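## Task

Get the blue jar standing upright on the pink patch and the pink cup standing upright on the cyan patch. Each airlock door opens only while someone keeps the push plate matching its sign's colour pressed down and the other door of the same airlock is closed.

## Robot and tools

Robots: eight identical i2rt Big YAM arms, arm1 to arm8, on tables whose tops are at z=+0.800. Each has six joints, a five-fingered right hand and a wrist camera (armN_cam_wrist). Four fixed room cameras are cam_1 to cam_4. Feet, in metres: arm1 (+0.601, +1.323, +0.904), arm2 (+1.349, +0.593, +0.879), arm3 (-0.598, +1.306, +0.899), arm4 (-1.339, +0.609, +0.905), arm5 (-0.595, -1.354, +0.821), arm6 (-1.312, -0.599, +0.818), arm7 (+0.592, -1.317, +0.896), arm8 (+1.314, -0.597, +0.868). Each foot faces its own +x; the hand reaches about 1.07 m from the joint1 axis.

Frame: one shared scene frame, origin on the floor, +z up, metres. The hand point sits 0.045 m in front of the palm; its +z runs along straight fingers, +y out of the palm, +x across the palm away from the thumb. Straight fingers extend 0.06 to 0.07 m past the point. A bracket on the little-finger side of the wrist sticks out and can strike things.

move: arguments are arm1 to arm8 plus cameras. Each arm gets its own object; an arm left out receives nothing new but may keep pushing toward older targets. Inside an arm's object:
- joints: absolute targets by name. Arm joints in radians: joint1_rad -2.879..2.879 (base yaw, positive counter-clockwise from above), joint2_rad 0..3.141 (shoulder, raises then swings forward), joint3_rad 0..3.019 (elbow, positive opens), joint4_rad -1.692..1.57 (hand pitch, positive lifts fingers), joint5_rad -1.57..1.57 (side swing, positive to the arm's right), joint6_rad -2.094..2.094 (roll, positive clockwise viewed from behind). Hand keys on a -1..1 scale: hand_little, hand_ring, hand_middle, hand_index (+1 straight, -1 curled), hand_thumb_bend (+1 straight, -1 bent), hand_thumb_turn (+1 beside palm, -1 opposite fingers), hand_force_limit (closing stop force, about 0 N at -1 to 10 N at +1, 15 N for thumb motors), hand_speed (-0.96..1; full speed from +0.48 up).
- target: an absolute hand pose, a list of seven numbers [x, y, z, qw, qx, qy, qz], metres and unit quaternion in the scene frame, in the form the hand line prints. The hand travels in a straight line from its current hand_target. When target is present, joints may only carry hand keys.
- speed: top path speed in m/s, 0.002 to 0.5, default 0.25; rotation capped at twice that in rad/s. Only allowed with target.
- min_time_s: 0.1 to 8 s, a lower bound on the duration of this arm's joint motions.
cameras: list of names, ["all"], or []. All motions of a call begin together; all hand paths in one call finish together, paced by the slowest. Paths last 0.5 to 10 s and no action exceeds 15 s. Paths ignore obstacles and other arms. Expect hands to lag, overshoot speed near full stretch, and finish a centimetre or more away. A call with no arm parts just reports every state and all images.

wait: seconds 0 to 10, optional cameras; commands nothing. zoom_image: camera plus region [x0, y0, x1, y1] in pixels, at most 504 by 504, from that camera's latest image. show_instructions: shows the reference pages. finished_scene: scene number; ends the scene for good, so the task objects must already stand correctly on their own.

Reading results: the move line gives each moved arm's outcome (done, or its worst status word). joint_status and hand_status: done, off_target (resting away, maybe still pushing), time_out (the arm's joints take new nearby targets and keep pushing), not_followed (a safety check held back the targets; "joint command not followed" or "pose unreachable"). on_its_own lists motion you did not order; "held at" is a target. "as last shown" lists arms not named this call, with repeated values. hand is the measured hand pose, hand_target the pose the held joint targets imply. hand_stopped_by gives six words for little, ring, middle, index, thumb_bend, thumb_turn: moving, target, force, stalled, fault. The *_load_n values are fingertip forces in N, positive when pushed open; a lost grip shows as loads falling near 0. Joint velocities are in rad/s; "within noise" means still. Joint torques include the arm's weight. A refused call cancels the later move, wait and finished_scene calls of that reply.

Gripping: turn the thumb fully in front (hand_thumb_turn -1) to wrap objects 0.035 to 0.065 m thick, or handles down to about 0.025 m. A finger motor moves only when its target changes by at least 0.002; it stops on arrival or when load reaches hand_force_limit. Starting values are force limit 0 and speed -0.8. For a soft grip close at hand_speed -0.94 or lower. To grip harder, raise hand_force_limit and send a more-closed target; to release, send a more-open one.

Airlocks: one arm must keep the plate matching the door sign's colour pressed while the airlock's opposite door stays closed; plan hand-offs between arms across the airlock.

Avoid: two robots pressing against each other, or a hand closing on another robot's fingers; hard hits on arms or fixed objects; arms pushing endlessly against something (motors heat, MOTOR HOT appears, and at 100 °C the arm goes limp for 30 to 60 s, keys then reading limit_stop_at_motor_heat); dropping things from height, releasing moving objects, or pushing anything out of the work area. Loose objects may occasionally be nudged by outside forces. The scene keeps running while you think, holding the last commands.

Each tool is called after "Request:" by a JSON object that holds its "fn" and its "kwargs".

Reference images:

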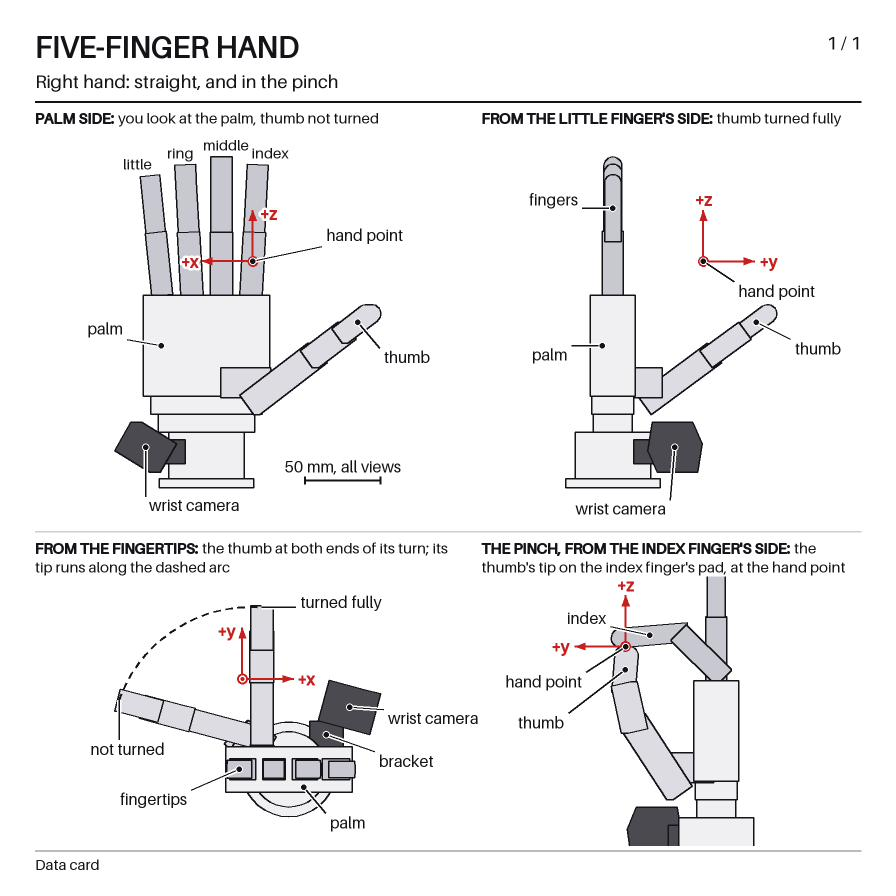

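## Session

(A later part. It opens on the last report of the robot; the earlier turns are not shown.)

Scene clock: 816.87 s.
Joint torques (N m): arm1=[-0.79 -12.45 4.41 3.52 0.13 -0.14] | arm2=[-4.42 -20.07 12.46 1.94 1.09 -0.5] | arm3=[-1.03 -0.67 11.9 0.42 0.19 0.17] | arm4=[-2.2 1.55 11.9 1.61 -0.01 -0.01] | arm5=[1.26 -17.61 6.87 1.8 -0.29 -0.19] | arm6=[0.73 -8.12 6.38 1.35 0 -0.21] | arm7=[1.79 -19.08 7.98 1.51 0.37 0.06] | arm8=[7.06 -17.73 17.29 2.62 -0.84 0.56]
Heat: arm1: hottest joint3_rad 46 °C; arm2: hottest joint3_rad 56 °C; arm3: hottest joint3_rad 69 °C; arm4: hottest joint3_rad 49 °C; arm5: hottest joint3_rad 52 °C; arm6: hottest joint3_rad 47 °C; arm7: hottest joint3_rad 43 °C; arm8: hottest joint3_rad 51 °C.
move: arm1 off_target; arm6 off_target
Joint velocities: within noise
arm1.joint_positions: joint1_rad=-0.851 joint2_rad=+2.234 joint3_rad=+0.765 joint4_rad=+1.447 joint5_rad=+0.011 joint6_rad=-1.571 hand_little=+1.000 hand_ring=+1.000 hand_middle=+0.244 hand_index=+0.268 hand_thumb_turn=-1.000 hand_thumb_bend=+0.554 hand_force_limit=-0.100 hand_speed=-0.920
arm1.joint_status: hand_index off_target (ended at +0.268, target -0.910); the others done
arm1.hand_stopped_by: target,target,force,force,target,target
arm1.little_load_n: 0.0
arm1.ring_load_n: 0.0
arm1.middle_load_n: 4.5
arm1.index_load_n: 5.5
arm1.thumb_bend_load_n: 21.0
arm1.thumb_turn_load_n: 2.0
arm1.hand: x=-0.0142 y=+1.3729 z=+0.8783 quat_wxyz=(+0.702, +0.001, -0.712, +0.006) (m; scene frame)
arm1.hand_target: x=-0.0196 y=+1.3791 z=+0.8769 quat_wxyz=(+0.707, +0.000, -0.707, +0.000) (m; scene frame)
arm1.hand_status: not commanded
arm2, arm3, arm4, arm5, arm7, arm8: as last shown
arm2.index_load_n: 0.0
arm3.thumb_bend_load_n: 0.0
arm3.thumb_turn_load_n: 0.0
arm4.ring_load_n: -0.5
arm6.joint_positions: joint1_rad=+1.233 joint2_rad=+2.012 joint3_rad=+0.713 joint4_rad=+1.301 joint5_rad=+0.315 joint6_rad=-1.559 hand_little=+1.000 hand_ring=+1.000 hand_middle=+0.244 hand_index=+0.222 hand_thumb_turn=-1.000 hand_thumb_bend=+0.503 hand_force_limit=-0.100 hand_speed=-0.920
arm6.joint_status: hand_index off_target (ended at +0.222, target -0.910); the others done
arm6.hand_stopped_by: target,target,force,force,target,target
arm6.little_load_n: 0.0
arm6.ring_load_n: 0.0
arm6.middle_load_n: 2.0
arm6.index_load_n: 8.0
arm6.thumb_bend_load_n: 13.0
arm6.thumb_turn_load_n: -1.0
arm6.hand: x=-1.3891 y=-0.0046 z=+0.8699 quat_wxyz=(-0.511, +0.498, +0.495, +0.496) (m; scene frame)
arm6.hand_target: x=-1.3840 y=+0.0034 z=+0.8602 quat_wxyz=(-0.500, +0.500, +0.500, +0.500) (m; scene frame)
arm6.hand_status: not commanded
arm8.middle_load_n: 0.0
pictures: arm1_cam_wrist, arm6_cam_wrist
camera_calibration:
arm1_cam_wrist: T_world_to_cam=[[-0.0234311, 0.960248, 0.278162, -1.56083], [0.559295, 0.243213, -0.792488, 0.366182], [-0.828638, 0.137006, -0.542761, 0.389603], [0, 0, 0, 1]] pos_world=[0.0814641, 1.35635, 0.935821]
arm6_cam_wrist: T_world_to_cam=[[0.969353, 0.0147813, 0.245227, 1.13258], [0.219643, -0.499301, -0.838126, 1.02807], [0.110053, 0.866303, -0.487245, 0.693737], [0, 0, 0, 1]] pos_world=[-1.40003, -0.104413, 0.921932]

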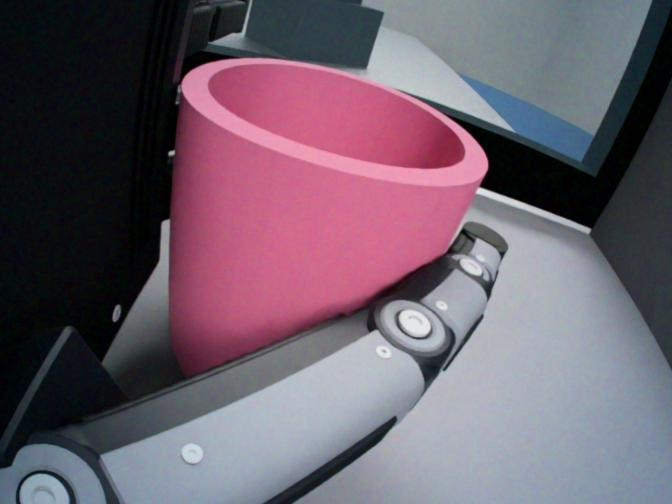

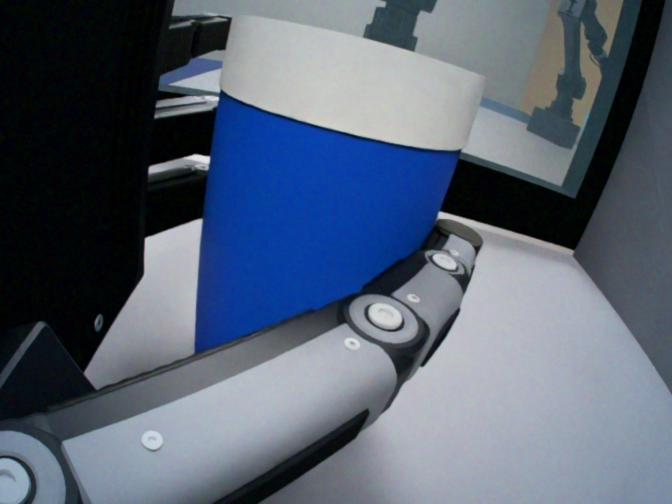

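Request:
{"fn": "move", "kwargs": {"arm1": {"target": [-0.010, 1.375, 0.97, -0.7071, 0, 0.7071, 0], "speed": 0.15}, "arm6": {"target": [-1.385, -0.005, 0.95, -0.5, 0.5, 0.5, 0.5], "speed": 0.15}}}

Request:
{"fn": "move", "kwargs": {"arm1": {"target": [0.14, 1.372, 0.99, -0.7071, 0, 0.7071, 0], "speed": 0.2}, "arm6": {"target": [-1.385, -0.14, 0.98, -0.5, 0.5, 0.5, 0.5], "speed": 0.2}, "cameras": ["arm1_cam_wrist", "arm6_cam_wrist"]}}

Request:
{"fn": "move", "kwargs": {"arm1": {"target": [0.285, 1.35, 1.14, -0.5, 0, 0.866, 0], "speed": 0.2}, "arm6": {"target": [-1.385, -0.28, 1.13, -0.3536, 0.6124, 0.6124, 0.3536], "speed": 0.2}}}

Scene clock: 838.50 s.
Joint torques (N m): arm1=[-0.03 -14.97 3.97 2.3 0.26 -0.13] | arm2=[-3.31 -19.66 12.46 2.26 1.12 -0.49] | arm3=[-0.97 -0.5 11.86 0.49 0.18 0.16] | arm4=[-2.26 1.55 11.93 1.62 -0.01 -0.01] | arm5=[1.32 -17.26 6.83 1.52 -0.31 -0.23] | arm6=[1.44 -11.11 5.82 1.73 0.14 -0.19] | arm7=[1.73 -19.08 7.95 1.51 0.4 0.05] | arm8=[7 -17.61 17.32 2.63 -0.84 0.56]
Heat: arm1: hottest joint3_rad 44 °C; arm2: hottest joint3_rad 57 °C; arm3: hottest joint3_rad 70 °C; arm4: hottest joint3_rad 49 °C; arm5: hottest joint3_rad 51 °C; arm6: hottest joint3_rad 47 °C; arm7: hottest joint3_rad 43 °C; arm8: hottest joint3_rad 52 °C.
move: arm1 off_target; arm6 done
Joint velocities: within noise
arm1.joint_positions: joint1_rad=-0.851 joint2_rad=+1.969 joint3_rad=+0.698 joint4_rad=+1.251 joint5_rad=+0.020 joint6_rad=-1.571 hand_little=+1.000 hand_ring=+1.000 hand_middle=+0.244 hand_index=+0.268 hand_thumb_turn=-1.000 hand_thumb_bend=+0.554 hand_force_limit=-0.100 hand_speed=-0.920
arm1.joint_status: not commanded
arm1.hand_stopped_by: target,target,force,force,target,target
arm1.little_load_n: 0.0
arm1.ring_load_n: 0.0
arm1.middle_load_n: 4.0
arm1.index_load_n: 6.0
arm1.thumb_bend_load_n: 20.5
arm1.thumb_turn_load_n: 2.0
arm1.hand: x=-0.0099 y=+1.3752 z=+0.9593 quat_wxyz=(+0.702, -0.002, -0.712, +0.002) (m; scene frame)
arm1.hand_target: x=-0.0101 y=+1.3751 z=+0.9700 quat_wxyz=(+0.707, +0.000, -0.707, +0.000) (m; scene frame)
arm1.hand_status: off_target (0.011 m and 0.9 deg from the pose sent, 0.092 m and 1.1 deg at the start)
arm2, arm3, arm4, arm5, arm7, arm8: as last shown
arm4.ring_load_n: 0.0
arm4.index_load_n: -0.5
arm6.joint_positions: joint1_rad=+1.233 joint2_rad=+1.772 joint3_rad=+0.713 joint4_rad=+1.043 joint5_rad=+0.321 joint6_rad=-1.561 hand_little=+1.000 hand_ring=+1.000 hand_middle=+0.244 hand_index=+0.222 hand_thumb_turn=-1.000 hand_thumb_bend=+0.503 hand_force_limit=-0.100 hand_speed=-0.920
arm6.joint_status: not commanded
arm6.hand_stopped_by: target,target,force,force,target,target
arm6.little_load_n: 0.0
arm6.ring_load_n: 0.0
arm6.middle_load_n: 1.5
arm6.index_load_n: 7.5
arm6.thumb_bend_load_n: 13.0
arm6.thumb_turn_load_n: -1.5
arm6.hand: x=-1.3885 y=-0.0029 z=+0.9448 quat_wxyz=(-0.503, +0.502, +0.500, +0.495) (m; scene frame)
arm6.hand_target: x=-1.3851 y=-0.0050 z=+0.9500 quat_wxyz=(-0.500, +0.500, +0.500, +0.500) (m; scene frame)
arm6.hand_status: done (0.007 m and 0.7 deg from the pose sent, 0.080 m and 1.4 deg at the start)
arm7.index_load_n: 0.5
arm7.thumb_turn_load_n: -0.5
arm8.middle_load_n: 0.5
pictures: none

Scene clock: 840.13 s.
Joint torques (N m): arm1=[0.62 -9.41 2.15 4.37 0.27 -0.14] | arm2=[-4.54 -19.02 12.3 2.04 1.08 -0.45] | arm3=[-1.08 -0.62 11.9 0.47 0.19 0.17] | arm4=[-2.26 1.55 11.9 1.62 -0.01 -0.02] | arm5=[1.03 -17.9 7.05 1.59 -0.25 -0.21] | arm6=[2.49 -7.12 5.91 1.47 0.22 -0.17] | arm7=[2.02 -19.19 7.94 1.54 0.36 0.05] | arm8=[7 -17.67 17.29 2.65 -0.84 0.56]
Heat: arm1: hottest joint3_rad 44 °C; arm2: hottest joint3_rad 57 °C; arm3: hottest joint3_rad 70 °C; arm4: hottest joint3_rad 49 °C; arm5: hottest joint3_rad 51 °C; arm6: hottest joint3_rad 47 °C; arm7: hottest joint3_rad 43 °C; arm8: hottest joint3_rad 52 °C.
move: arm1 off_target; arm6 done
Joint velocities: within noise
arm1.joint_positions: joint1_rad=-0.837 joint2_rad=+1.750 joint3_rad=+0.281 joint4_rad=+1.407 joint5_rad=+0.043 joint6_rad=-1.571 hand_little=+1.000 hand_ring=+1.000 hand_middle=+0.244 hand_index=+0.268 hand_thumb_turn=-1.000 hand_thumb_bend=+0.554 hand_force_limit=-0.100 hand_speed=-0.920
arm1.joint_status: not commanded
arm1.hand_stopped_by: target,target,force,force,target,target
arm1.little_load_n: 0.0
arm1.ring_load_n: 0.0
arm1.middle_load_n: 4.0
arm1.index_load_n: 5.5
arm1.thumb_bend_load_n: 20.5
arm1.thumb_turn_load_n: 2.0
arm1.hand: x=+0.1414 y=+1.3762 z=+0.9704 quat_wxyz=(+0.687, -0.004, -0.727, -0.001) (m; scene frame)
arm1.hand_target: x=+0.1401 y=+1.3721 z=+0.9896 quat_wxyz=(+0.707, +0.000, -0.707, +0.000) (m; scene frame)
arm1.hand_status: off_target (0.020 m and 3.2 deg from the pose sent, 0.153 m and 0.9 deg at the start)
arm2.joint_positions: joint1_rad=+1.599 joint2_rad=+2.140 joint3_rad=+1.760 joint4_rad=-1.019 joint5_rad=+0.215 joint6_rad=+0.770 hand_little=-1.000 hand_ring=-1.000 hand_middle=-1.000 hand_index=-1.000 hand_thumb_turn=+1.000 hand_thumb_bend=+1.000 hand_force_limit=+0.000 hand_speed=+0.000
arm2.joint_status: not commanded
arm2.hand_stopped_by: target,target,target,target,target,target
arm2.little_load_n: 0.0
arm2.ring_load_n: 0.0
arm2.middle_load_n: 0.0
arm2.index_load_n: 0.0
arm2.thumb_bend_load_n: 0.0
arm2.thumb_turn_load_n: 0.0
arm2.hand: x=+1.8420 y=+0.1479 z=+0.8689 quat_wxyz=(+0.019, +0.009, -0.991, +0.136) (m; scene frame)
arm2.hand_target: x=+1.8405 y=+0.0911 z=+0.8872 quat_wxyz=(+0.001, -0.001, -0.984, +0.175) (m; scene frame)
arm2.hand_status: not commanded
arm3.joint_positions: joint1_rad=+1.666 joint2_rad=+0.628 joint3_rad=+0.585 joint4_rad=-0.660 joint5_rad=+0.667 joint6_rad=-1.136 hand_little=+1.000 hand_ring=+1.000 hand_middle=+1.000 hand_index=+1.000 hand_thumb_turn=-1.000 hand_thumb_bend=+1.000 hand_force_limit=-0.200 hand_speed=-0.700
arm3.joint_status: not commanded
arm3.hand_stopped_by: target,target,target,target,target,target
arm3.little_load_n: 0.0
arm3.ring_load_n: 0.0
arm3.middle_load_n: 0.0
arm3.index_load_n: 0.0
arm3.thumb_bend_load_n: -0.5
arm3.thumb_turn_load_n: 0.0
arm3.hand: x=-0.3070 y=+1.3774 z=+1.1176 quat_wxyz=(+0.009, +0.871, +0.014, +0.492) (m; scene frame)
arm3.hand_target: x=-0.3007 y=+1.3796 z=+1.1398 quat_wxyz=(+0.000, +0.866, +0.000, +0.500) (m; scene frame)
arm3.hand_status: not commanded
arm4.joint_positions: joint1_rad=-0.994 joint2_rad=+0.404 joint3_rad=+0.490 joint4_rad=-0.651 joint5_rad=-0.036 joint6_rad=-1.603 hand_little=+1.000 hand_ring=+1.000 hand_middle=+1.000 hand_index=+1.000 hand_thumb_turn=-1.000 hand_thumb_bend=+1.000 hand_force_limit=-0.100 hand_speed=-0.700
arm4.joint_status: not commanded
arm4.hand_stopped_by: target,target,target,target,target,target
arm4.little_load_n: 0.0
arm4.ring_load_n: 0.0
arm4.middle_load_n: 0.0
arm4.index_load_n: 0.0
arm4.thumb_bend_load_n: 0.0
arm4.thumb_turn_load_n: 0.0
arm4.hand: x=-1.4055 y=+0.3167 z=+1.1091 quat_wxyz=(+0.338, +0.624, -0.616, +0.342) (m; scene frame)
arm4.hand_target: x=-1.4097 y=+0.3110 z=+1.1395 quat_wxyz=(+0.354, +0.612, -0.612, +0.354) (m; scene frame)
arm4.hand_status: not commanded
arm5.joint_positions: joint1_rad=-1.634 joint2_rad=+1.973 joint3_rad=+1.639 joint4_rad=-1.036 joint5_rad=-0.247 joint6_rad=-0.817 hand_little=-1.000 hand_ring=-1.000 hand_middle=-1.000 hand_index=-1.000 hand_thumb_turn=+1.000 hand_thumb_bend=+1.000 hand_force_limit=+0.000 hand_speed=+0.000
arm5.joint_status: not commanded
arm5.hand_stopped_by: target,target,target,target,target,target
arm5.little_load_n: 0.0
arm5.ring_load_n: 0.0
arm5.middle_load_n: 0.0
arm5.index_load_n: 0.0
arm5.thumb_bend_load_n: 0.0
arm5.thumb_turn_load_n: 0.0
arm5.hand: x=-0.1915 y=-1.7777 z=+0.8748 quat_wxyz=(-0.123, +0.694, -0.701, +0.107) (m; scene frame)
arm5.hand_target: x=-0.1900 y=-1.7800 z=+0.8850 quat_wxyz=(-0.123, +0.696, -0.696, +0.123) (m; scene frame)
arm5.hand_status: not commanded
arm6.joint_positions: joint1_rad=+1.361 joint2_rad=+1.419 joint3_rad=+0.387 joint4_rad=+1.012 joint5_rad=+0.464 joint6_rad=-1.561 hand_little=+1.000 hand_ring=+1.000 hand_middle=+0.244 hand_index=+0.222 hand_thumb_turn=-1.000 hand_thumb_bend=+0.503 hand_force_limit=-0.100 hand_speed=-0.920
arm6.joint_status: not commanded
arm6.hand_stopped_by: target,target,force,force,target,target
arm6.little_load_n: 0.0
arm6.ring_load_n: 0.0
arm6.middle_load_n: 2.0
arm6.index_load_n: 8.0
arm6.thumb_bend_load_n: 13.0
arm6.thumb_turn_load_n: -1.0
arm6.hand: x=-1.3815 y=-0.1360 z=+0.9746 quat_wxyz=(-0.497, +0.506, +0.498, +0.499) (m; scene frame)
arm6.hand_target: x=-1.3849 y=-0.1399 z=+0.9798 quat_wxyz=(-0.500, +0.500, +0.500, +0.500) (m; scene frame)
arm6.hand_status: done (0.008 m and 0.8 deg from the pose sent, 0.142 m and 0.7 deg at the start)
arm7.joint_positions: joint1_rad=+1.800 joint2_rad=+2.115 joint3_rad=+1.668 joint4_rad=-0.931 joint5_rad=+0.262 joint6_rad=+0.862 hand_little=-1.000 hand_ring=-1.000 hand_middle=-1.000 hand_index=-1.000 hand_thumb_turn=+1.000 hand_thumb_bend=+1.000 hand_force_limit=+0.000 hand_speed=+0.000
arm7.joint_status: not commanded
arm7.hand_stopped_by: target,target,target,target,target,target
arm7.little_load_n: 0.0
arm7.ring_load_n: 0.0
arm7.middle_load_n: 0.0
arm7.index_load_n: 0.0
arm7.thumb_bend_load_n: 0.0
arm7.thumb_turn_load_n: 0.0
arm7.hand: x=+0.1895 y=-1.8378 z=+0.8780 quat_wxyz=(-0.124, +0.695, +0.699, -0.111) (m; scene frame)
arm7.hand_target: x=+0.1901 y=-1.8450 z=+0.8851 quat_wxyz=(-0.123, +0.696, +0.696, -0.123) (m; scene frame)
arm7.hand_status: not commanded
arm8.joint_positions: joint1_rad=-1.752 joint2_rad=+2.265 joint3_rad=+1.970 joint4_rad=-1.150 joint5_rad=-0.231 joint6_rad=-0.824 hand_little=-1.000 hand_ring=-1.000 hand_middle=-1.000 hand_index=-1.000 hand_thumb_turn=+1.000 hand_thumb_bend=+1.000 hand_force_limit=+0.000 hand_speed=+0.000
arm8.joint_status: not commanded
arm8.hand_stopped_by: target,target,target,target,target,target
arm8.little_load_n: 0.0
arm8.ring_load_n: 0.0
arm8.middle_load_n: 0.0
arm8.index_load_n: 0.0
arm8.thumb_bend_load_n: 0.0
arm8.thumb_turn_load_n: 0.0
arm8.hand: x=+1.7949 y=-0.1559 z=+0.8653 quat_wxyz=(-0.131, +0.991, -0.011, -0.029) (m; scene frame)
arm8.hand_target: x=+1.7943 y=-0.0943 z=+0.8881 quat_wxyz=(-0.176, +0.984, +0.001, -0.002) (m; scene frame)
arm8.hand_status: not commanded
pictures: arm1_cam_wrist, arm6_cam_wrist
camera_calibration:
arm1_cam_wrist: T_world_to_cam=[[-0.0182218, 0.959964, 0.279531, -1.58774], [0.595355, 0.235027, -0.768319, 0.333986], [-0.803256, 0.15242, -0.575802, 0.575456], [0, 0, 0, 1]] pos_world=[0.234467, 1.35797, 1.03178]
arm6_cam_wrist: T_world_to_cam=[[0.966563, -0.000296009, 0.256429, 1.08471], [0.218668, -0.521378, -0.824833, 1.03129], [0.13394, 0.853326, -0.50388, 0.905241], [0, 0, 0, 1]] pos_world=[-1.3952, -0.23445, 1.02863]

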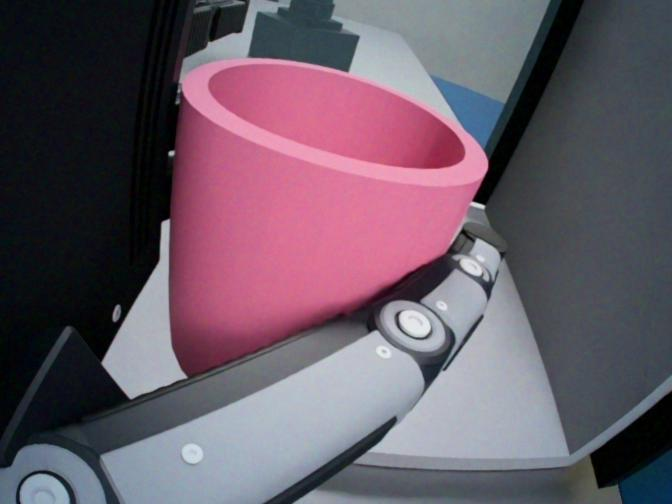

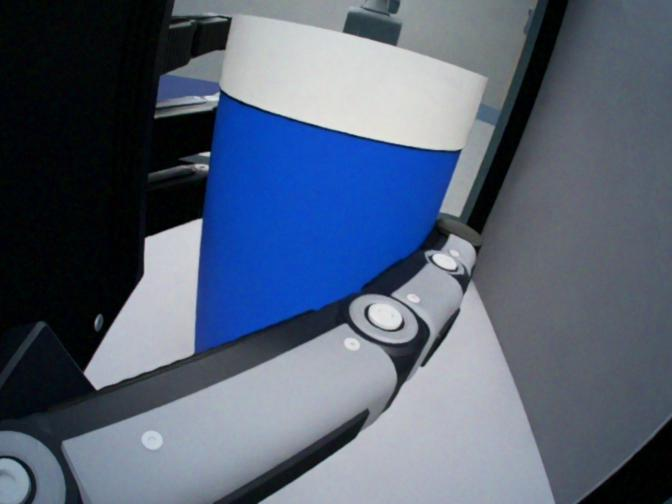

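Scene clock: 842.57 s.
Joint torques (N m): arm1=[0.67 -0.62 16.99 2.02 0.39 -0.08] | arm2=[-4.78 -19.49 12.4 2.07 1.13 -0.48] | arm3=[-1.08 -0.62 11.9 0.47 0.18 0.17] | arm4=[-2.2 1.61 11.9 1.62 0 -0.02] | arm5=[0.97 -17.49 7.1 1.58 -0.26 -0.25] | arm6=[2.55 -0.03 15.9 1.29 0.66 0.07] | arm7=[1.79 -19.14 7.95 1.54 0.37 0.07] | arm8=[7 -17.73 17.31 2.62 -0.84 0.56]
Heat: arm1: hottest joint3_rad 45 °C; arm2: hottest joint3_rad 57 °C; arm3: hottest joint3_rad 70 °C; arm4: hottest joint3_rad 49 °C; arm5: hottest joint3_rad 51 °C; arm6: hottest joint3_rad 47 °C; arm7: hottest joint3_rad 43 °C; arm8: hottest joint3_rad 52 °C.
move: arm1 off_target; arm6 off_target
Joint velocities: within noise
arm1.joint_positions: joint1_rad=-0.671 joint2_rad=+0.506 joint3_rad=+0.484 joint4_rad=-0.593 joint5_rad=+0.184 joint6_rad=-1.469 hand_little=+1.000 hand_ring=+1.000 hand_middle=+0.244 hand_index=+0.268 hand_thumb_turn=-1.000 hand_thumb_bend=+0.554 hand_force_limit=-0.100 hand_speed=-0.920
arm1.joint_status: not commanded
arm1.hand_stopped_by: target,target,force,force,target,target
arm1.little_load_n: -0.5
arm1.ring_load_n: 0.0
arm1.middle_load_n: 4.0
arm1.index_load_n: 6.0
arm1.thumb_bend_load_n: 20.5
arm1.thumb_turn_load_n: 2.0
arm1.hand: x=+0.2980 y=+1.3559 z=+1.0941 quat_wxyz=(+0.468, +0.000, -0.884, -0.009) (m; scene frame)
arm1.hand_target: x=+0.2869 y=+1.3507 z=+1.1391 quat_wxyz=(+0.500, +0.000, -0.866, +0.000) (m; scene frame)
arm1.hand_status: off_target (0.048 m and 4.3 deg from the pose sent, 0.224 m and 26.8 deg at the start)
arm2, arm3, arm4, arm5, arm7, arm8: as last shown
arm3.thumb_bend_load_n: 0.0
arm4.thumb_bend_load_n: -0.5
arm6.joint_positions: joint1_rad=+1.567 joint2_rad=+0.699 joint3_rad=+0.768 joint4_rad=-0.770 joint5_rad=+0.564 joint6_rad=-1.199 hand_little=+1.000 hand_ring=+1.000 hand_middle=+0.244 hand_index=+0.222 hand_thumb_turn=-1.000 hand_thumb_bend=+0.503 hand_force_limit=-0.100 hand_speed=-0.920
arm6.joint_status: not commanded
arm6.hand_stopped_by: target,target,force,force,target,target
arm6.little_load_n: 0.0
arm6.ring_load_n: 0.0
arm6.middle_load_n: 2.0
arm6.index_load_n: 8.0
arm6.thumb_bend_load_n: 13.0
arm6.thumb_turn_load_n: -1.0
arm6.hand: x=-1.3749 y=-0.2872 z=+1.0974 quat_wxyz=(-0.328, +0.614, +0.626, +0.352) (m; scene frame)
arm6.hand_target: x=-1.3841 y=-0.2811 z=+1.1294 quat_wxyz=(-0.354, +0.612, +0.612, +0.353) (m; scene frame)
arm6.hand_status: off_target (0.035 m and 3.4 deg from the pose sent, 0.212 m and 29.5 deg at the start)
pictures: none

Request:
{"fn": "move", "kwargs": {"arm1": {"joints": {"joint1_rad": 1.327}, "min_time_s": 4}, "arm6": {"joints": {"joint1_rad": -0.798}, "min_time_s": 4.5}, "arm2": {"target": [1.845, 0.19, 0.885, 0, 0, 0.9848, -0.1736], "speed": 0.1}, "arm8": {"target": [1.79, -0.19, 0.885, -0.1736, 0.9848, 0, 0], "speed": 0.1}}}

Request:
{"fn": "move", "kwargs": {"arm1": {"target": [0.7615, 0.815, 0.95, 0.4249, 0.5579, -0.4032, 0.5879], "speed": 0.2}, "arm6": {"target": [-0.872, -0.912, 0.94, 0.2127, 0.6582, -0.2018, 0.6936], "speed": 0.2}, "cameras": ["arm1_cam_wrist", "arm6_cam_wrist", "cam_1", "cam_3"]}}

Scene clock: 873.53 s.
Joint torques (N m): arm1=[1.14 -0.32 17.02 1.99 0.33 -0.11] | arm2=[-0.5 -22.3 5.45 1.48 0.33 0.11] | arm3=[-1.2 -0.44 11.9 0.49 0.17 0.15] | arm4=[-2.32 1.61 11.9 1.61 -0.02 -0.01] | arm5=[0.85 -18.02 6.94 1.72 -0.36 -0.26] | arm6=[0.62 0.09 15.97 1.21 0.6 0.06] | arm7=[1.73 -18.96 7.98 1.55 0.38 0.07] | arm8=[1.67 -20.37 8.5 1.55 -0.24 -0.09]
Heat: arm1: hottest joint3_rad 51 °C; arm2: hottest joint3_rad 56 °C; arm3: hottest joint3_rad 70 °C; arm4: hottest joint3_rad 50 °C; arm5: hottest joint3_rad 50 °C; arm6: hottest joint3_rad 53 °C; arm7: hottest joint3_rad 42 °C; arm8: hottest joint3_rad 51 °C.
move: arm1 done; arm2 off_target; arm6 done; arm8 off_target
Joint velocities: within noise
arm1.joint_positions: joint1_rad=+1.319 joint2_rad=+0.506 joint3_rad=+0.484 joint4_rad=-0.593 joint5_rad=+0.184 joint6_rad=-1.469 hand_little=+1.000 hand_ring=+1.000 hand_middle=+0.244 hand_index=+0.268 hand_thumb_turn=-1.000 hand_thumb_bend=+0.554 hand_force_limit=-0.100 hand_speed=-0.920
arm1.joint_status: all done
arm1.hand_stopped_by: target,target,force,force,target,target
arm1.little_load_n: 0.0
arm1.ring_load_n: 0.0
arm1.middle_load_n: 4.0
arm1.index_load_n: 6.0
arm1.thumb_bend_load_n: 20.5
arm1.thumb_turn_load_n: 2.0
arm1.hand: x=+0.6978 y=+1.0332 z=+1.0937 quat_wxyz=(+0.267, +0.744, -0.479, +0.383) (m; scene frame)
arm1.hand_target: x=+0.7067 y=+1.0250 z=+1.1387 quat_wxyz=(+0.278, +0.728, -0.470, +0.415) (m; scene frame)
arm1.hand_status: not commanded
arm2.joint_positions: joint1_rad=+1.661 joint2_rad=+2.034 joint3_rad=+1.583 joint4_rad=-0.915 joint5_rad=+0.257 joint6_rad=+0.826 hand_little=-1.000 hand_ring=-1.000 hand_middle=-1.000 hand_index=-1.000 hand_thumb_turn=+1.000 hand_thumb_bend=+1.000 hand_force_limit=+0.000 hand_speed=+0.000
arm2.joint_status: not commanded
arm2.hand_stopped_by: target,target,target,target,target,target
arm2.little_load_n: 0.0
arm2.ring_load_n: 0.5
arm2.middle_load_n: 0.0
arm2.index_load_n: 0.0
arm2.thumb_bend_load_n: 0.0
arm2.thumb_turn_load_n: 0.0
arm2.hand: x=+1.8413 y=+0.1927 z=+0.8711 quat_wxyz=(+0.012, +0.008, -0.987, +0.162) (m; scene frame)
arm2.hand_target: x=+1.8448 y=+0.1900 z=+0.8848 quat_wxyz=(+0.000, +0.000, -0.985, +0.173) (m; scene frame)
arm2.hand_status: off_target (0.015 m and 2.1 deg from the pose sent, 0.045 m and 5.0 deg at the start)
arm3, arm4, arm5, arm7: as last shown
arm3.thumb_turn_load_n: 0.5
arm4.thumb_bend_load_n: 0.0
arm6.joint_positions: joint1_rad=-0.787 joint2_rad=+0.699 joint3_rad=+0.768 joint4_rad=-0.772 joint5_rad=+0.565 joint6_rad=-1.198 hand_little=+1.000 hand_ring=+1.000 hand_middle=+0.244 hand_index=+0.222 hand_thumb_turn=-1.000 hand_thumb_bend=+0.503 hand_force_limit=-0.100 hand_speed=-0.920
arm6.joint_status: all done
arm6.hand_stopped_by: target,target,force,force,target,target
arm6.little_load_n: 0.0
arm6.ring_load_n: 0.0
arm6.middle_load_n: 2.0
arm6.index_load_n: 8.0
arm6.thumb_bend_load_n: 13.0
arm6.thumb_turn_load_n: -1.0
arm6.hand: x=-1.0428 y=-0.7778 z=+1.0905 quat_wxyz=(+0.197, +0.818, -0.329, +0.428) (m; scene frame)
arm6.hand_target: x=-1.0353 y=-0.7823 z=+1.1224 quat_wxyz=(+0.193, +0.802, -0.341, +0.451) (m; scene frame)
arm6.hand_status: not commanded
arm7.index_load_n: 0.5
arm8.joint_positions: joint1_rad=-1.790 joint2_rad=+2.133 joint3_rad=+1.745 joint4_rad=-1.006 joint5_rad=-0.265 joint6_rad=-0.863 hand_little=-1.000 hand_ring=-1.000 hand_middle=-1.000 hand_index=-1.000 hand_thumb_turn=+1.000 hand_thumb_bend=+1.000 hand_force_limit=+0.000 hand_speed=+0.000
arm8.joint_status: not commanded
arm8.hand_stopped_by: target,target,target,target,target,target
arm8.little_load_n: 0.0
arm8.ring_load_n: 0.0
arm8.middle_load_n: 0.0
arm8.index_load_n: 0.0
arm8.thumb_bend_load_n: 0.0
arm8.thumb_turn_load_n: 0.0
arm8.hand: x=+1.7834 y=-0.1910 z=+0.8674 quat_wxyz=(-0.160, +0.987, -0.006, -0.015) (m; scene frame)
arm8.hand_target: x=+1.7899 y=-0.1900 z=+0.8850 quat_wxyz=(-0.173, +0.985, +0.000, +0.000) (m; scene frame)
arm8.hand_status: off_target (0.019 m and 2.4 deg from the pose sent, 0.040 m and 6.1 deg at the start)
pictures: none

Scene clock: 876.20 s.
Joint torques (N m): arm1=[-2.14 -10.46 4.23 4.23 -0.03 -0.33] | arm2=[-0.56 -22.59 5.24 1.43 0.32 0.08] | arm3=[-1.08 -0.56 11.92 0.43 0.17 0.17] | arm4=[-2.26 1.55 11.95 1.62 -0.01 -0.01] | arm5=[1.26 -17.38 6.82 1.69 -0.28 -0.2] | arm6=[1.08 -6.53 7.9 2.51 -0.13 -0.27] | arm7=[1.79 -19.02 7.92 1.54 0.38 0.06] | arm8=[1.67 -20.25 8.5 1.51 -0.24 -0.09]
Heat: arm1: hottest joint3_rad 50 °C; arm2: hottest joint3_rad 55 °C; arm3: hottest joint3_rad 70 °C; arm4: hottest joint3_rad 50 °C; arm5: hottest joint3_rad 50 °C; arm6: hottest joint3_rad 53 °C; arm7: hottest joint3_rad 42 °C; arm8: hottest joint3_rad 51 °C.
move: arm1 off_target; arm6 off_target
Joint velocities: within noise
arm1.joint_positions: joint1_rad=+1.184 joint2_rad=+2.006 joint3_rad=+0.472 joint4_rad=+1.525 joint5_rad=+0.159 joint6_rad=-1.552 hand_little=+1.000 hand_ring=+1.000 hand_middle=+0.244 hand_index=+0.268 hand_thumb_turn=-1.000 hand_thumb_bend=+0.554 hand_force_limit=-0.100 hand_speed=-0.920
arm1.joint_status: not commanded
arm1.hand_stopped_by: target,target,force,force,target,target
arm1.little_load_n: 0.0
arm1.ring_load_n: 0.0
arm1.middle_load_n: 4.0
arm1.index_load_n: 5.5
arm1.thumb_bend_load_n: 20.5
arm1.thumb_turn_load_n: 2.5
arm1.hand: x=+0.7616 y=+0.8271 z=+0.9356 quat_wxyz=(+0.408, +0.574, -0.416, +0.575) (m; scene frame)
arm1.hand_target: x=+0.7613 y=+0.8158 z=+0.9499 quat_wxyz=(+0.425, +0.558, -0.404, +0.587) (m; scene frame)
arm1.hand_status: off_target (0.019 m and 3.4 deg from the pose sent, 0.269 m and 37.7 deg at the start)
arm2, arm3, arm4, arm5, arm7, arm8: as last shown
arm2.ring_load_n: 0.0
arm2.thumb_bend_load_n: -0.5
arm3.thumb_turn_load_n: 0.0
arm6.joint_positions: joint1_rad=-1.107 joint2_rad=+1.674 joint3_rad=+0.450 joint4_rad=+1.245 joint5_rad=+0.144 joint6_rad=-1.565 hand_little=+1.000 hand_ring=+1.000 hand_middle=+0.244 hand_index=+0.222 hand_thumb_turn=-1.000 hand_thumb_bend=+0.503 hand_force_limit=-0.100 hand_speed=-0.920
arm6.joint_status: not commanded
arm6.hand_stopped_by: target,target,force,force,target,target
arm6.little_load_n: 0.0
arm6.ring_load_n: 0.0
arm6.middle_load_n: 2.0
arm6.index_load_n: 7.5
arm6.thumb_bend_load_n: 13.0
arm6.thumb_turn_load_n: -1.0
arm6.hand: x=-0.8823 y=-0.9004 z=+0.9278 quat_wxyz=(+0.201, +0.672, -0.209, +0.682) (m; scene frame)
arm6.hand_target: x=-0.8728 y=-0.9114 z=+0.9402 quat_wxyz=(+0.213, +0.658, -0.202, +0.693) (m; scene frame)
arm6.hand_status: off_target (0.020 m and 2.6 deg from the pose sent, 0.264 m and 38.6 deg at the start)
arm7.ring_load_n: 0.5
arm7.index_load_n: 0.0
arm8.little_load_n: 0.5
pictures: arm1_cam_wrist, arm6_cam_wrist, cam_1, cam_3
camera_calibration:
arm1_cam_wrist: T_world_to_cam=[[-0.906827, -0.319135, 0.275348, 0.699162], [-0.40049, 0.448685, -0.79893, 0.67748], [0.131422, -0.834766, -0.534691, 1.20347], [0, 0, 0, 1]] pos_world=[0.747181, 0.923769, 0.992231]
arm6_cam_wrist: T_world_to_cam=[[-0.533283, -0.808907, 0.247545, -1.4292], [-0.539092, 0.0994599, -0.836354, 0.386143], [0.651912, -0.579463, -0.489116, 0.620279], [0, 0, 0, 1]] pos_world=[-0.958369, -0.835068, 0.980131]

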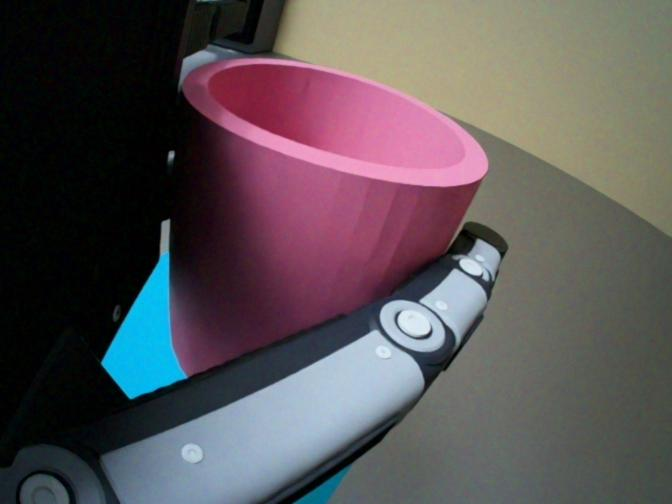

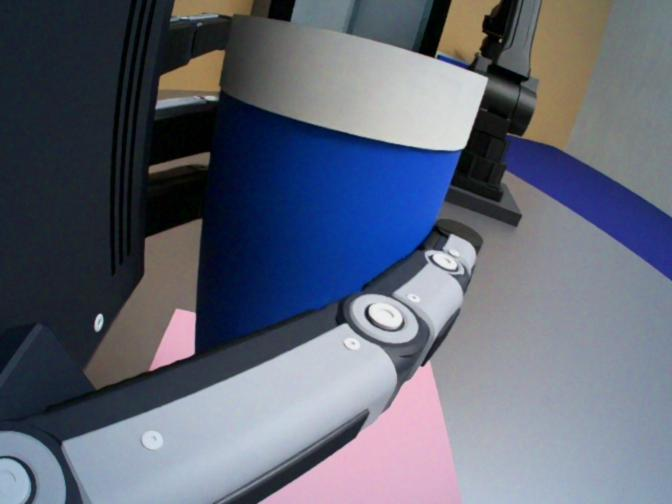

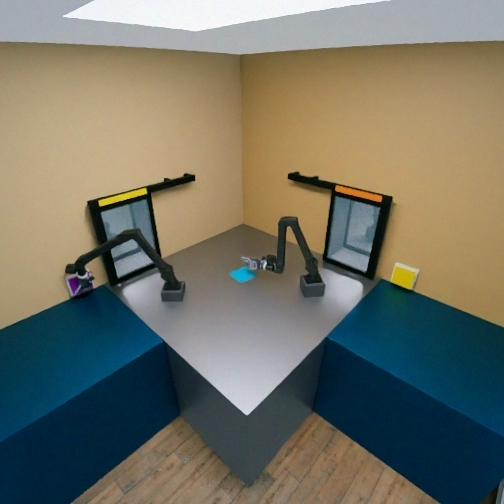

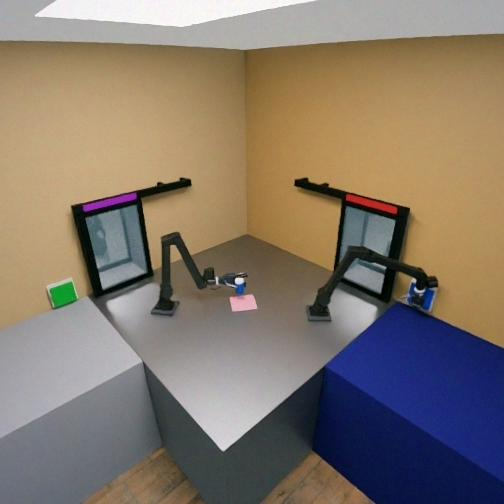

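Request:
{"fn": "zoom_image", "kwargs": {"camera": "cam_1", "region": [180, 200, 340, 320]}}

Request:
{"fn": "zoom_image", "kwargs": {"camera": "cam_3", "region": [150, 220, 310, 340]}}

Scaled by 3.150 from the camera's 504x504 image, which has a finer 720x720 frame.

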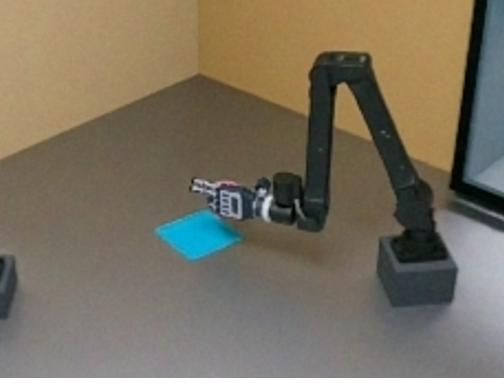

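Scaled by 3.150 from the camera's 504x504 image, which has a finer 720x720 frame.

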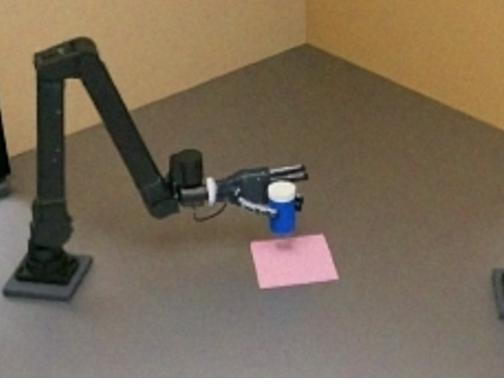

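Request:
{"fn": "zoom_image", "kwargs": {"camera": "cam_1", "region": [220, 240, 290, 300]}}

Request:
{"fn": "zoom_image", "kwargs": {"camera": "arm1_cam_wrist", "region": [80, 180, 420, 504]}}

Scaled by 7.200 from the camera's 504x504 image, which has a finer 720x720 frame.

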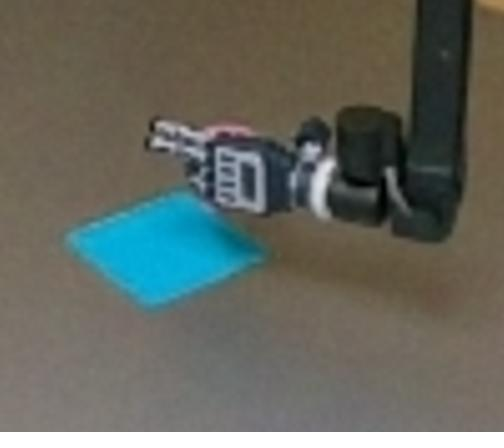

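Scaled by 1.482 from the camera's 672x504 image, which has a finer 960x720 frame.

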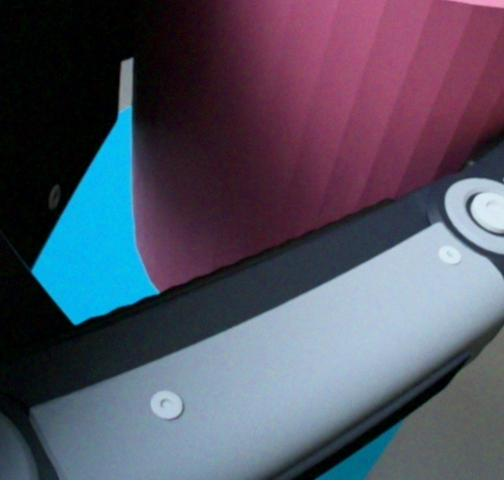

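Request:
{"fn": "move", "kwargs": {"arm1": {"target": [0.799, 0.770, 0.90, 0.4249, 0.5579, -0.4032, 0.5879], "speed": 0.12}, "arm6": {"target": [-0.853, -0.929, 0.89, 0.2127, 0.6582, -0.2018, 0.6936], "speed": 0.12}, "cameras": ["arm1_cam_wrist", "arm6_cam_wrist", "cam_1", "cam_3"]}}

Request:
{"fn": "zoom_image", "kwargs": {"camera": "cam_1", "region": [220, 240, 290, 300]}}

Request:
{"fn": "zoom_image", "kwargs": {"camera": "cam_3", "region": [210, 260, 290, 330]}}

Scene clock: 1024.67 s.
Joint torques (N m): arm1=[-0.03 -13.1 4.33 4.03 0.22 -0.31] | arm2=[-0.62 -21.89 5.45 1.36 0.37 0.12] | arm3=[-1.08 -0.38 11.85 0.43 0.19 0.17] | arm4=[-2.26 1.55 11.92 1.62 -0.01 -0.02] | arm5=[0.62 -17.61 6.99 1.74 -0.28 -0.26] | arm6=[0.5 -7.71 6.19 2.39 -0.1 -0.26] | arm7=[1.85 -19.19 7.94 1.54 0.39 0.05] | arm8=[1.67 -20.31 8.47 1.55 -0.24 -0.09]
Heat: arm1: hottest joint3_rad 42 °C; arm2: hottest joint3_rad 44 °C; arm3: hottest joint3_rad 73 °C; arm4: hottest joint3_rad 51 °C; arm5: hottest joint3_rad 48 °C; arm6: hottest joint3_rad 49 °C; arm7: hottest joint3_rad 42 °C; arm8: hottest joint2_rad 45 °C.
move: arm1 off_target; arm6 off_target
Joint velocities: within noise
arm1.joint_positions: joint1_rad=+1.198 joint2_rad=+2.206 joint3_rad=+0.671 joint4_rad=+1.532 joint5_rad=+0.187 joint6_rad=-1.553 hand_little=+1.000 hand_ring=+1.000 hand_middle=+0.244 hand_index=+0.268 hand_thumb_turn=-1.000 hand_thumb_bend=+0.554 hand_force_limit=-0.100 hand_speed=-0.920
arm1.joint_status: not commanded
arm1.hand_stopped_by: target,target,force,force,target,target
arm1.little_load_n: 0.0
arm1.ring_load_n: 0.5
arm1.middle_load_n: 4.0
arm1.index_load_n: 5.5
arm1.thumb_bend_load_n: 21.0
arm1.thumb_turn_load_n: 2.5
arm1.hand: x=+0.7901 y=+0.7782 z=+0.8874 quat_wxyz=(+0.414, +0.569, -0.418, +0.574) (m; scene frame)
arm1.hand_target: x=+0.7986 y=+0.7706 z=+0.8999 quat_wxyz=(+0.425, +0.558, -0.404, +0.588) (m; scene frame)
arm1.hand_status: off_target (0.017 m and 3.0 deg from the pose sent, 0.077 m and 3.3 deg at the start)
arm2, arm3, arm4, arm5, arm7, arm8: as last shown
arm2.thumb_bend_load_n: 0.0
arm3.ring_load_n: 0.5
arm4.thumb_turn_load_n: 0.5
arm6.joint_positions: joint1_rad=-1.127 joint2_rad=+1.895 joint3_rad=+0.533 joint4_rad=+1.389 joint5_rad=+0.124 joint6_rad=-1.565 hand_little=+1.000 hand_ring=+1.000 hand_middle=+0.244 hand_index=+0.222 hand_thumb_turn=-1.000 hand_thumb_bend=+0.503 hand_force_limit=-0.100 hand_speed=-0.920
arm6.joint_status: not commanded
arm6.hand_stopped_by: target,target,force,force,target,target
arm6.little_load_n: 0.0
arm6.ring_load_n: 0.0
arm6.middle_load_n: 1.5
arm6.index_load_n: 7.5
arm6.thumb_bend_load_n: 13.0
arm6.thumb_turn_load_n: -1.0
arm6.hand: x=-0.8601 y=-0.9179 z=+0.8824 quat_wxyz=(+0.201, +0.670, -0.208, +0.684) (m; scene frame)
arm6.hand_target: x=-0.8536 y=-0.9287 z=+0.8901 quat_wxyz=(+0.213, +0.658, -0.202, +0.693) (m; scene frame)
arm6.hand_status: off_target (0.015 m and 2.3 deg from the pose sent, 0.056 m and 2.6 deg at the start)
arm7.ring_load_n: 0.0
arm7.index_load_n: 0.5
arm8.ring_load_n: 0.5
arm8.thumb_turn_load_n: -0.5
pictures: arm1_cam_wrist, arm6_cam_wrist, cam_1, cam_3
camera_calibration:
arm1_cam_wrist: T_world_to_cam=[[-0.911754, -0.30459, 0.275553, 0.714942], [-0.392616, 0.449232, -0.802523, 0.668943], [0.120653, -0.83989, -0.529176, 1.14064], [0, 0, 0, 1]] pos_world=[0.776866, 0.875267, 0.943438]
arm6_cam_wrist: T_world_to_cam=[[-0.533735, -0.808687, 0.247291, -1.42024], [-0.534796, 0.096259, -0.83948, 0.365291], [0.655073, -0.58031, -0.48386, 0.57076], [0, 0, 0, 1]] pos_world=[-0.936562, -0.852471, 0.934034]

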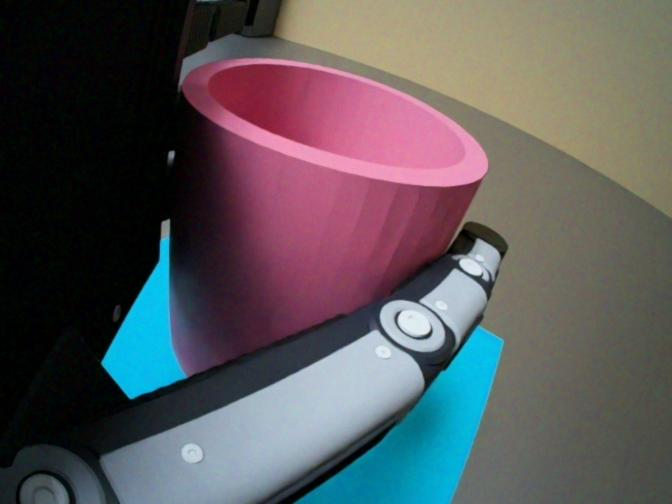

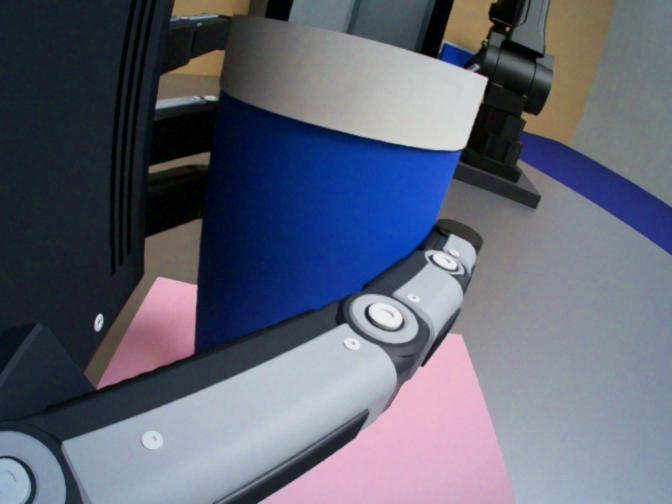

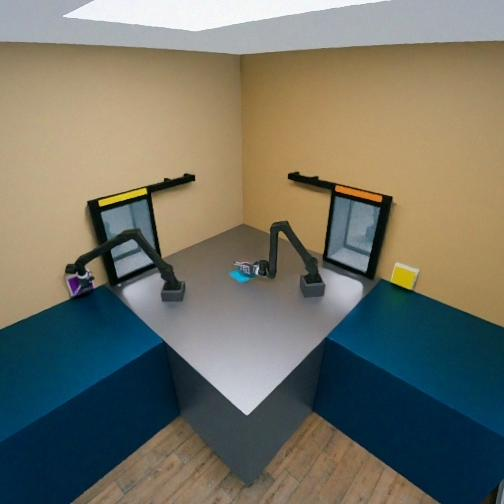

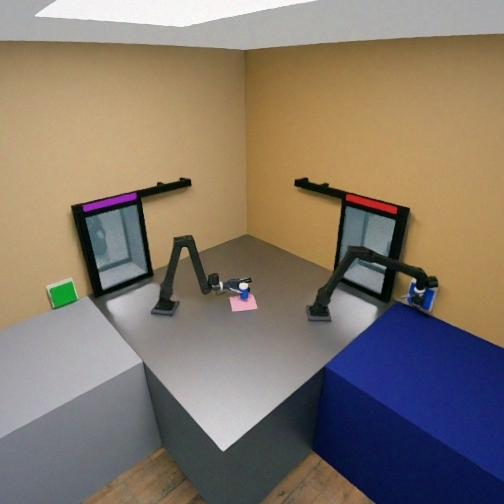

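Scaled by 7.200 from the camera's 504x504 image, which has a finer 720x720 frame.

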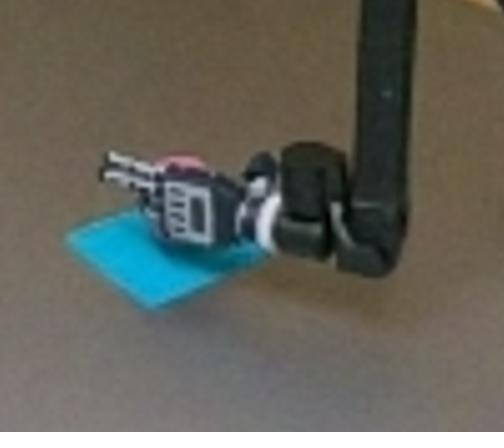

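Scaled by 6.300 from the camera's 504x504 image, which has a finer 720x720 frame.

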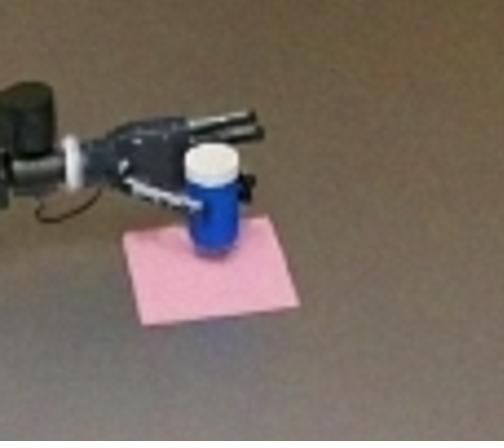

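Request:
{"fn": "move", "kwargs": {"arm1": {"target": [0.802, 0.746, 0.882, 0.4249, 0.5579, -0.4032, 0.5879], "speed": 0.1}, "arm6": {"target": [-0.855, -0.928, 0.864, 0.2127, 0.6582, -0.2018, 0.6936], "speed": 0.1}}}

Request:
{"fn": "move", "kwargs": {"arm1": {"target": [0.802, 0.746, 0.866, 0.4249, 0.5579, -0.4032, 0.5879], "speed": 0.04}, "arm6": {"target": [-0.855, -0.928, 0.852, 0.2127, 0.6582, -0.2018, 0.6936], "speed": 0.04}, "cameras": ["arm1_cam_wrist", "arm6_cam_wrist"]}}

Scene clock: 1060.47 s.
Joint torques (N m): arm1=[-1.32 -14.33 4.51 3.38 0.03 -0.25] | arm2=[-0.15 -22.53 5.34 1.62 0.32 0.12] | arm3=[-0.97 -0.56 11.92 0.44 0.19 0.18] | arm4=[-2.2 1.44 11.93 1.63 -0.01 -0.01] | arm5=[0.62 -18.08 6.99 1.65 -0.32 -0.24] | arm6=[0.73 -8.41 5.22 2.47 -0.11 -0.23] | arm7=[1.67 -19.25 7.97 1.58 0.37 0.07] | arm8=[1.61 -20.31 8.49 1.54 -0.24 -0.09]
Heat: arm1: hottest joint3_rad 41 °C; arm2: hottest joint2_rad 44 °C; arm3: hottest joint3_rad 73 °C; arm4: hottest joint3_rad 51 °C; arm5: hottest joint3_rad 48 °C; arm6: hottest joint3_rad 48 °C; arm7: hottest joint3_rad 42 °C; arm8: hottest joint2_rad 45 °C.
move: arm1 off_target; arm6 off_target
Joint velocities: within noise
arm1.joint_positions: joint1_rad=+1.196 joint2_rad=+2.269 joint3_rad=+0.750 joint4_rad=+1.532 joint5_rad=+0.171 joint6_rad=-1.553 hand_little=+1.000 hand_ring=+1.000 hand_middle=+0.244 hand_index=+0.268 hand_thumb_turn=-1.000 hand_thumb_bend=+0.554 hand_force_limit=-0.100 hand_speed=-0.920
arm1.joint_status: not commanded
arm1.hand_stopped_by: target,target,force,force,target,target
arm1.little_load_n: 0.0
arm1.ring_load_n: 0.0
arm1.middle_load_n: 3.5
arm1.index_load_n: 5.5
arm1.thumb_bend_load_n: 21.0
arm1.thumb_turn_load_n: 2.0
arm1.hand: x=+0.8027 y=+0.7575 z=+0.8735 quat_wxyz=(+0.412, +0.567, -0.412, +0.582) (m; scene frame)
arm1.hand_target: x=+0.8016 y=+0.7465 z=+0.8820 quat_wxyz=(+0.425, +0.558, -0.404, +0.588) (m; scene frame)
arm1.hand_status: off_target (0.014 m and 2.2 deg from the pose sent, 0.035 m and 3.0 deg at the start)
arm2, arm3, arm4, arm5, arm7, arm8: as last shown
arm3.ring_load_n: 0.0
arm4.thumb_turn_load_n: 0.0
arm6.joint_positions: joint1_rad=-1.127 joint2_rad=+1.991 joint3_rad=+0.546 joint4_rad=+1.478 joint5_rad=+0.124 joint6_rad=-1.565 hand_little=+1.000 hand_ring=+1.000 hand_middle=+0.244 hand_index=+0.222 hand_thumb_turn=-1.000 hand_thumb_bend=+0.503 hand_force_limit=-0.100 hand_speed=-0.920
arm6.joint_status: not commanded
arm6.hand_stopped_by: target,target,force,force,target,target
arm6.little_load_n: 0.0
arm6.ring_load_n: 0.0
arm6.middle_load_n: 1.5
arm6.index_load_n: 7.5
arm6.thumb_bend_load_n: 13.0
arm6.thumb_turn_load_n: -1.0
arm6.hand: x=-0.8599 y=-0.9178 z=+0.8592 quat_wxyz=(+0.201, +0.668, -0.207, +0.686) (m; scene frame)
arm6.hand_target: x=-0.8553 y=-0.9277 z=+0.8641 quat_wxyz=(+0.213, +0.658, -0.202, +0.693) (m; scene frame)
arm6.hand_status: off_target (0.012 m and 2.1 deg from the pose sent, 0.022 m and 2.3 deg at the start)
arm7.index_load_n: 0.0
arm7.thumb_turn_load_n: -0.5
arm8.little_load_n: 0.0
arm8.ring_load_n: 0.0
arm8.thumb_bend_load_n: -0.5
arm8.thumb_turn_load_n: 0.0
pictures: none

Scene clock: 1061.47 s.
Joint torques (N m): arm1=[-1.44 -13.22 3.95 3.93 0.07 -0.27] | arm2=[-0.15 -22.65 5.48 1.35 0.36 0.1] | arm3=[-1.03 -0.44 11.85 0.5 0.18 0.18] | arm4=[-2.32 1.55 11.93 1.61 0 -0.01] | arm5=[0.67 -16.91 7.08 1.46 -0.31 -0.17] | arm6=[0.73 -8.06 4.78 2.47 -0.11 -0.29] | arm7=[1.67 -19.19 7.92 1.51 0.39 0.06] | arm8=[1.67 -20.31 8.5 1.54 -0.23 -0.09]
Heat: arm1: hottest joint3_rad 41 °C; arm2: hottest joint2_rad 44 °C; arm3: hottest joint3_rad 73 °C; arm4: hottest joint3_rad 51 °C; arm5: hottest joint3_rad 48 °C; arm6: hottest joint3_rad 47 °C; arm7: hottest joint3_rad 42 °C; arm8: hottest joint2_rad 45 °C.
move: arm1 off_target; arm6 off_target
Joint velocities: within noise
arm1.joint_positions: joint1_rad=+1.196 joint2_rad=+2.314 joint3_rad=+0.771 joint4_rad=+1.543 joint5_rad=+0.171 joint6_rad=-1.555 hand_little=+1.000 hand_ring=+1.000 hand_middle=+0.244 hand_index=+0.268 hand_thumb_turn=-1.000 hand_thumb_bend=+0.554 hand_force_limit=-0.100 hand_speed=-0.920
arm1.joint_status: not commanded
arm1.hand_stopped_by: target,target,force,force,target,target
arm1.little_load_n: 0.0
arm1.ring_load_n: 0.0
arm1.middle_load_n: 4.0
arm1.index_load_n: 5.0
arm1.thumb_bend_load_n: 21.0
arm1.thumb_turn_load_n: 2.0
arm1.hand: x=+0.8032 y=+0.7563 z=+0.8564 quat_wxyz=(+0.411, +0.572, -0.413, +0.577) (m; scene frame)
arm1.hand_target: x=+0.8017 y=+0.7465 z=+0.8661 quat_wxyz=(+0.425, +0.558, -0.404, +0.587) (m; scene frame)
arm1.hand_status: off_target (0.014 m and 2.8 deg from the pose sent, 0.014 m and 2.1 deg at the start)
arm2, arm3, arm4, arm5, arm7, arm8: as last shown
arm3.thumb_turn_load_n: 0.5
arm6.joint_positions: joint1_rad=-1.127 joint2_rad=+2.035 joint3_rad=+0.556 joint4_rad=+1.514 joint5_rad=+0.123 joint6_rad=-1.565 hand_little=+1.000 hand_ring=+1.000 hand_middle=+0.244 hand_index=+0.222 hand_thumb_turn=-1.000 hand_thumb_bend=+0.503 hand_force_limit=-0.100 hand_speed=-0.920
arm6.joint_status: not commanded
arm6.hand_stopped_by: target,target,force,force,target,target
arm6.little_load_n: 0.0
arm6.ring_load_n: 0.0
arm6.middle_load_n: 1.5
arm6.index_load_n: 8.0
arm6.thumb_bend_load_n: 13.0
arm6.thumb_turn_load_n: -1.0
arm6.hand: x=-0.8592 y=-0.9182 z=+0.8485 quat_wxyz=(+0.201, +0.667, -0.207, +0.687) (m; scene frame)
arm6.hand_target: x=-0.8554 y=-0.9277 z=+0.8519 quat_wxyz=(+0.213, +0.659, -0.202, +0.693) (m; scene frame)
arm6.hand_status: off_target (0.011 m and 2.0 deg from the pose sent, 0.013 m and 2.1 deg at the start)
arm7.thumb_turn_load_n: 0.0
pictures: arm1_cam_wrist, arm6_cam_wrist
camera_calibration:
arm1_cam_wrist: T_world_to_cam=[[-0.907498, -0.31589, 0.276877, 0.732777], [-0.398875, 0.441371, -0.803798, 0.671065], [0.131706, -0.839884, -0.526544, 1.09322], [0, 0, 0, 1]] pos_world=[0.78868, 0.85347, 0.912141]
arm6_cam_wrist: T_world_to_cam=[[-0.53516, -0.808015, 0.246406, -1.41141], [-0.529092, 0.09322, -0.843429, 0.342883], [0.658533, -0.581741, -0.477402, 0.549771], [0, 0, 0, 1]] pos_world=[-0.935953, -0.852576, 0.899438]

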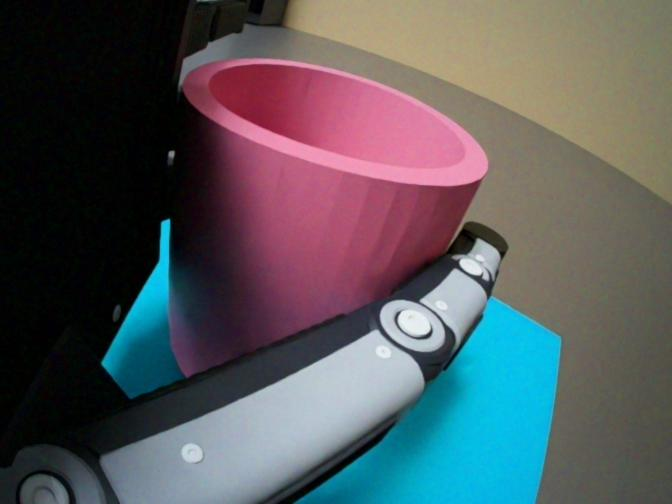

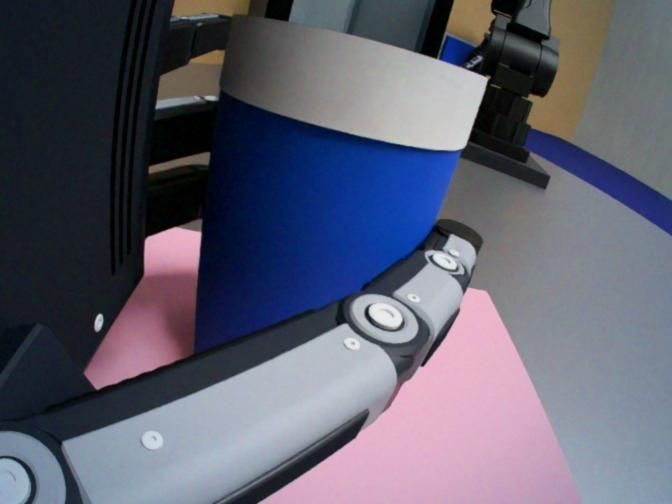

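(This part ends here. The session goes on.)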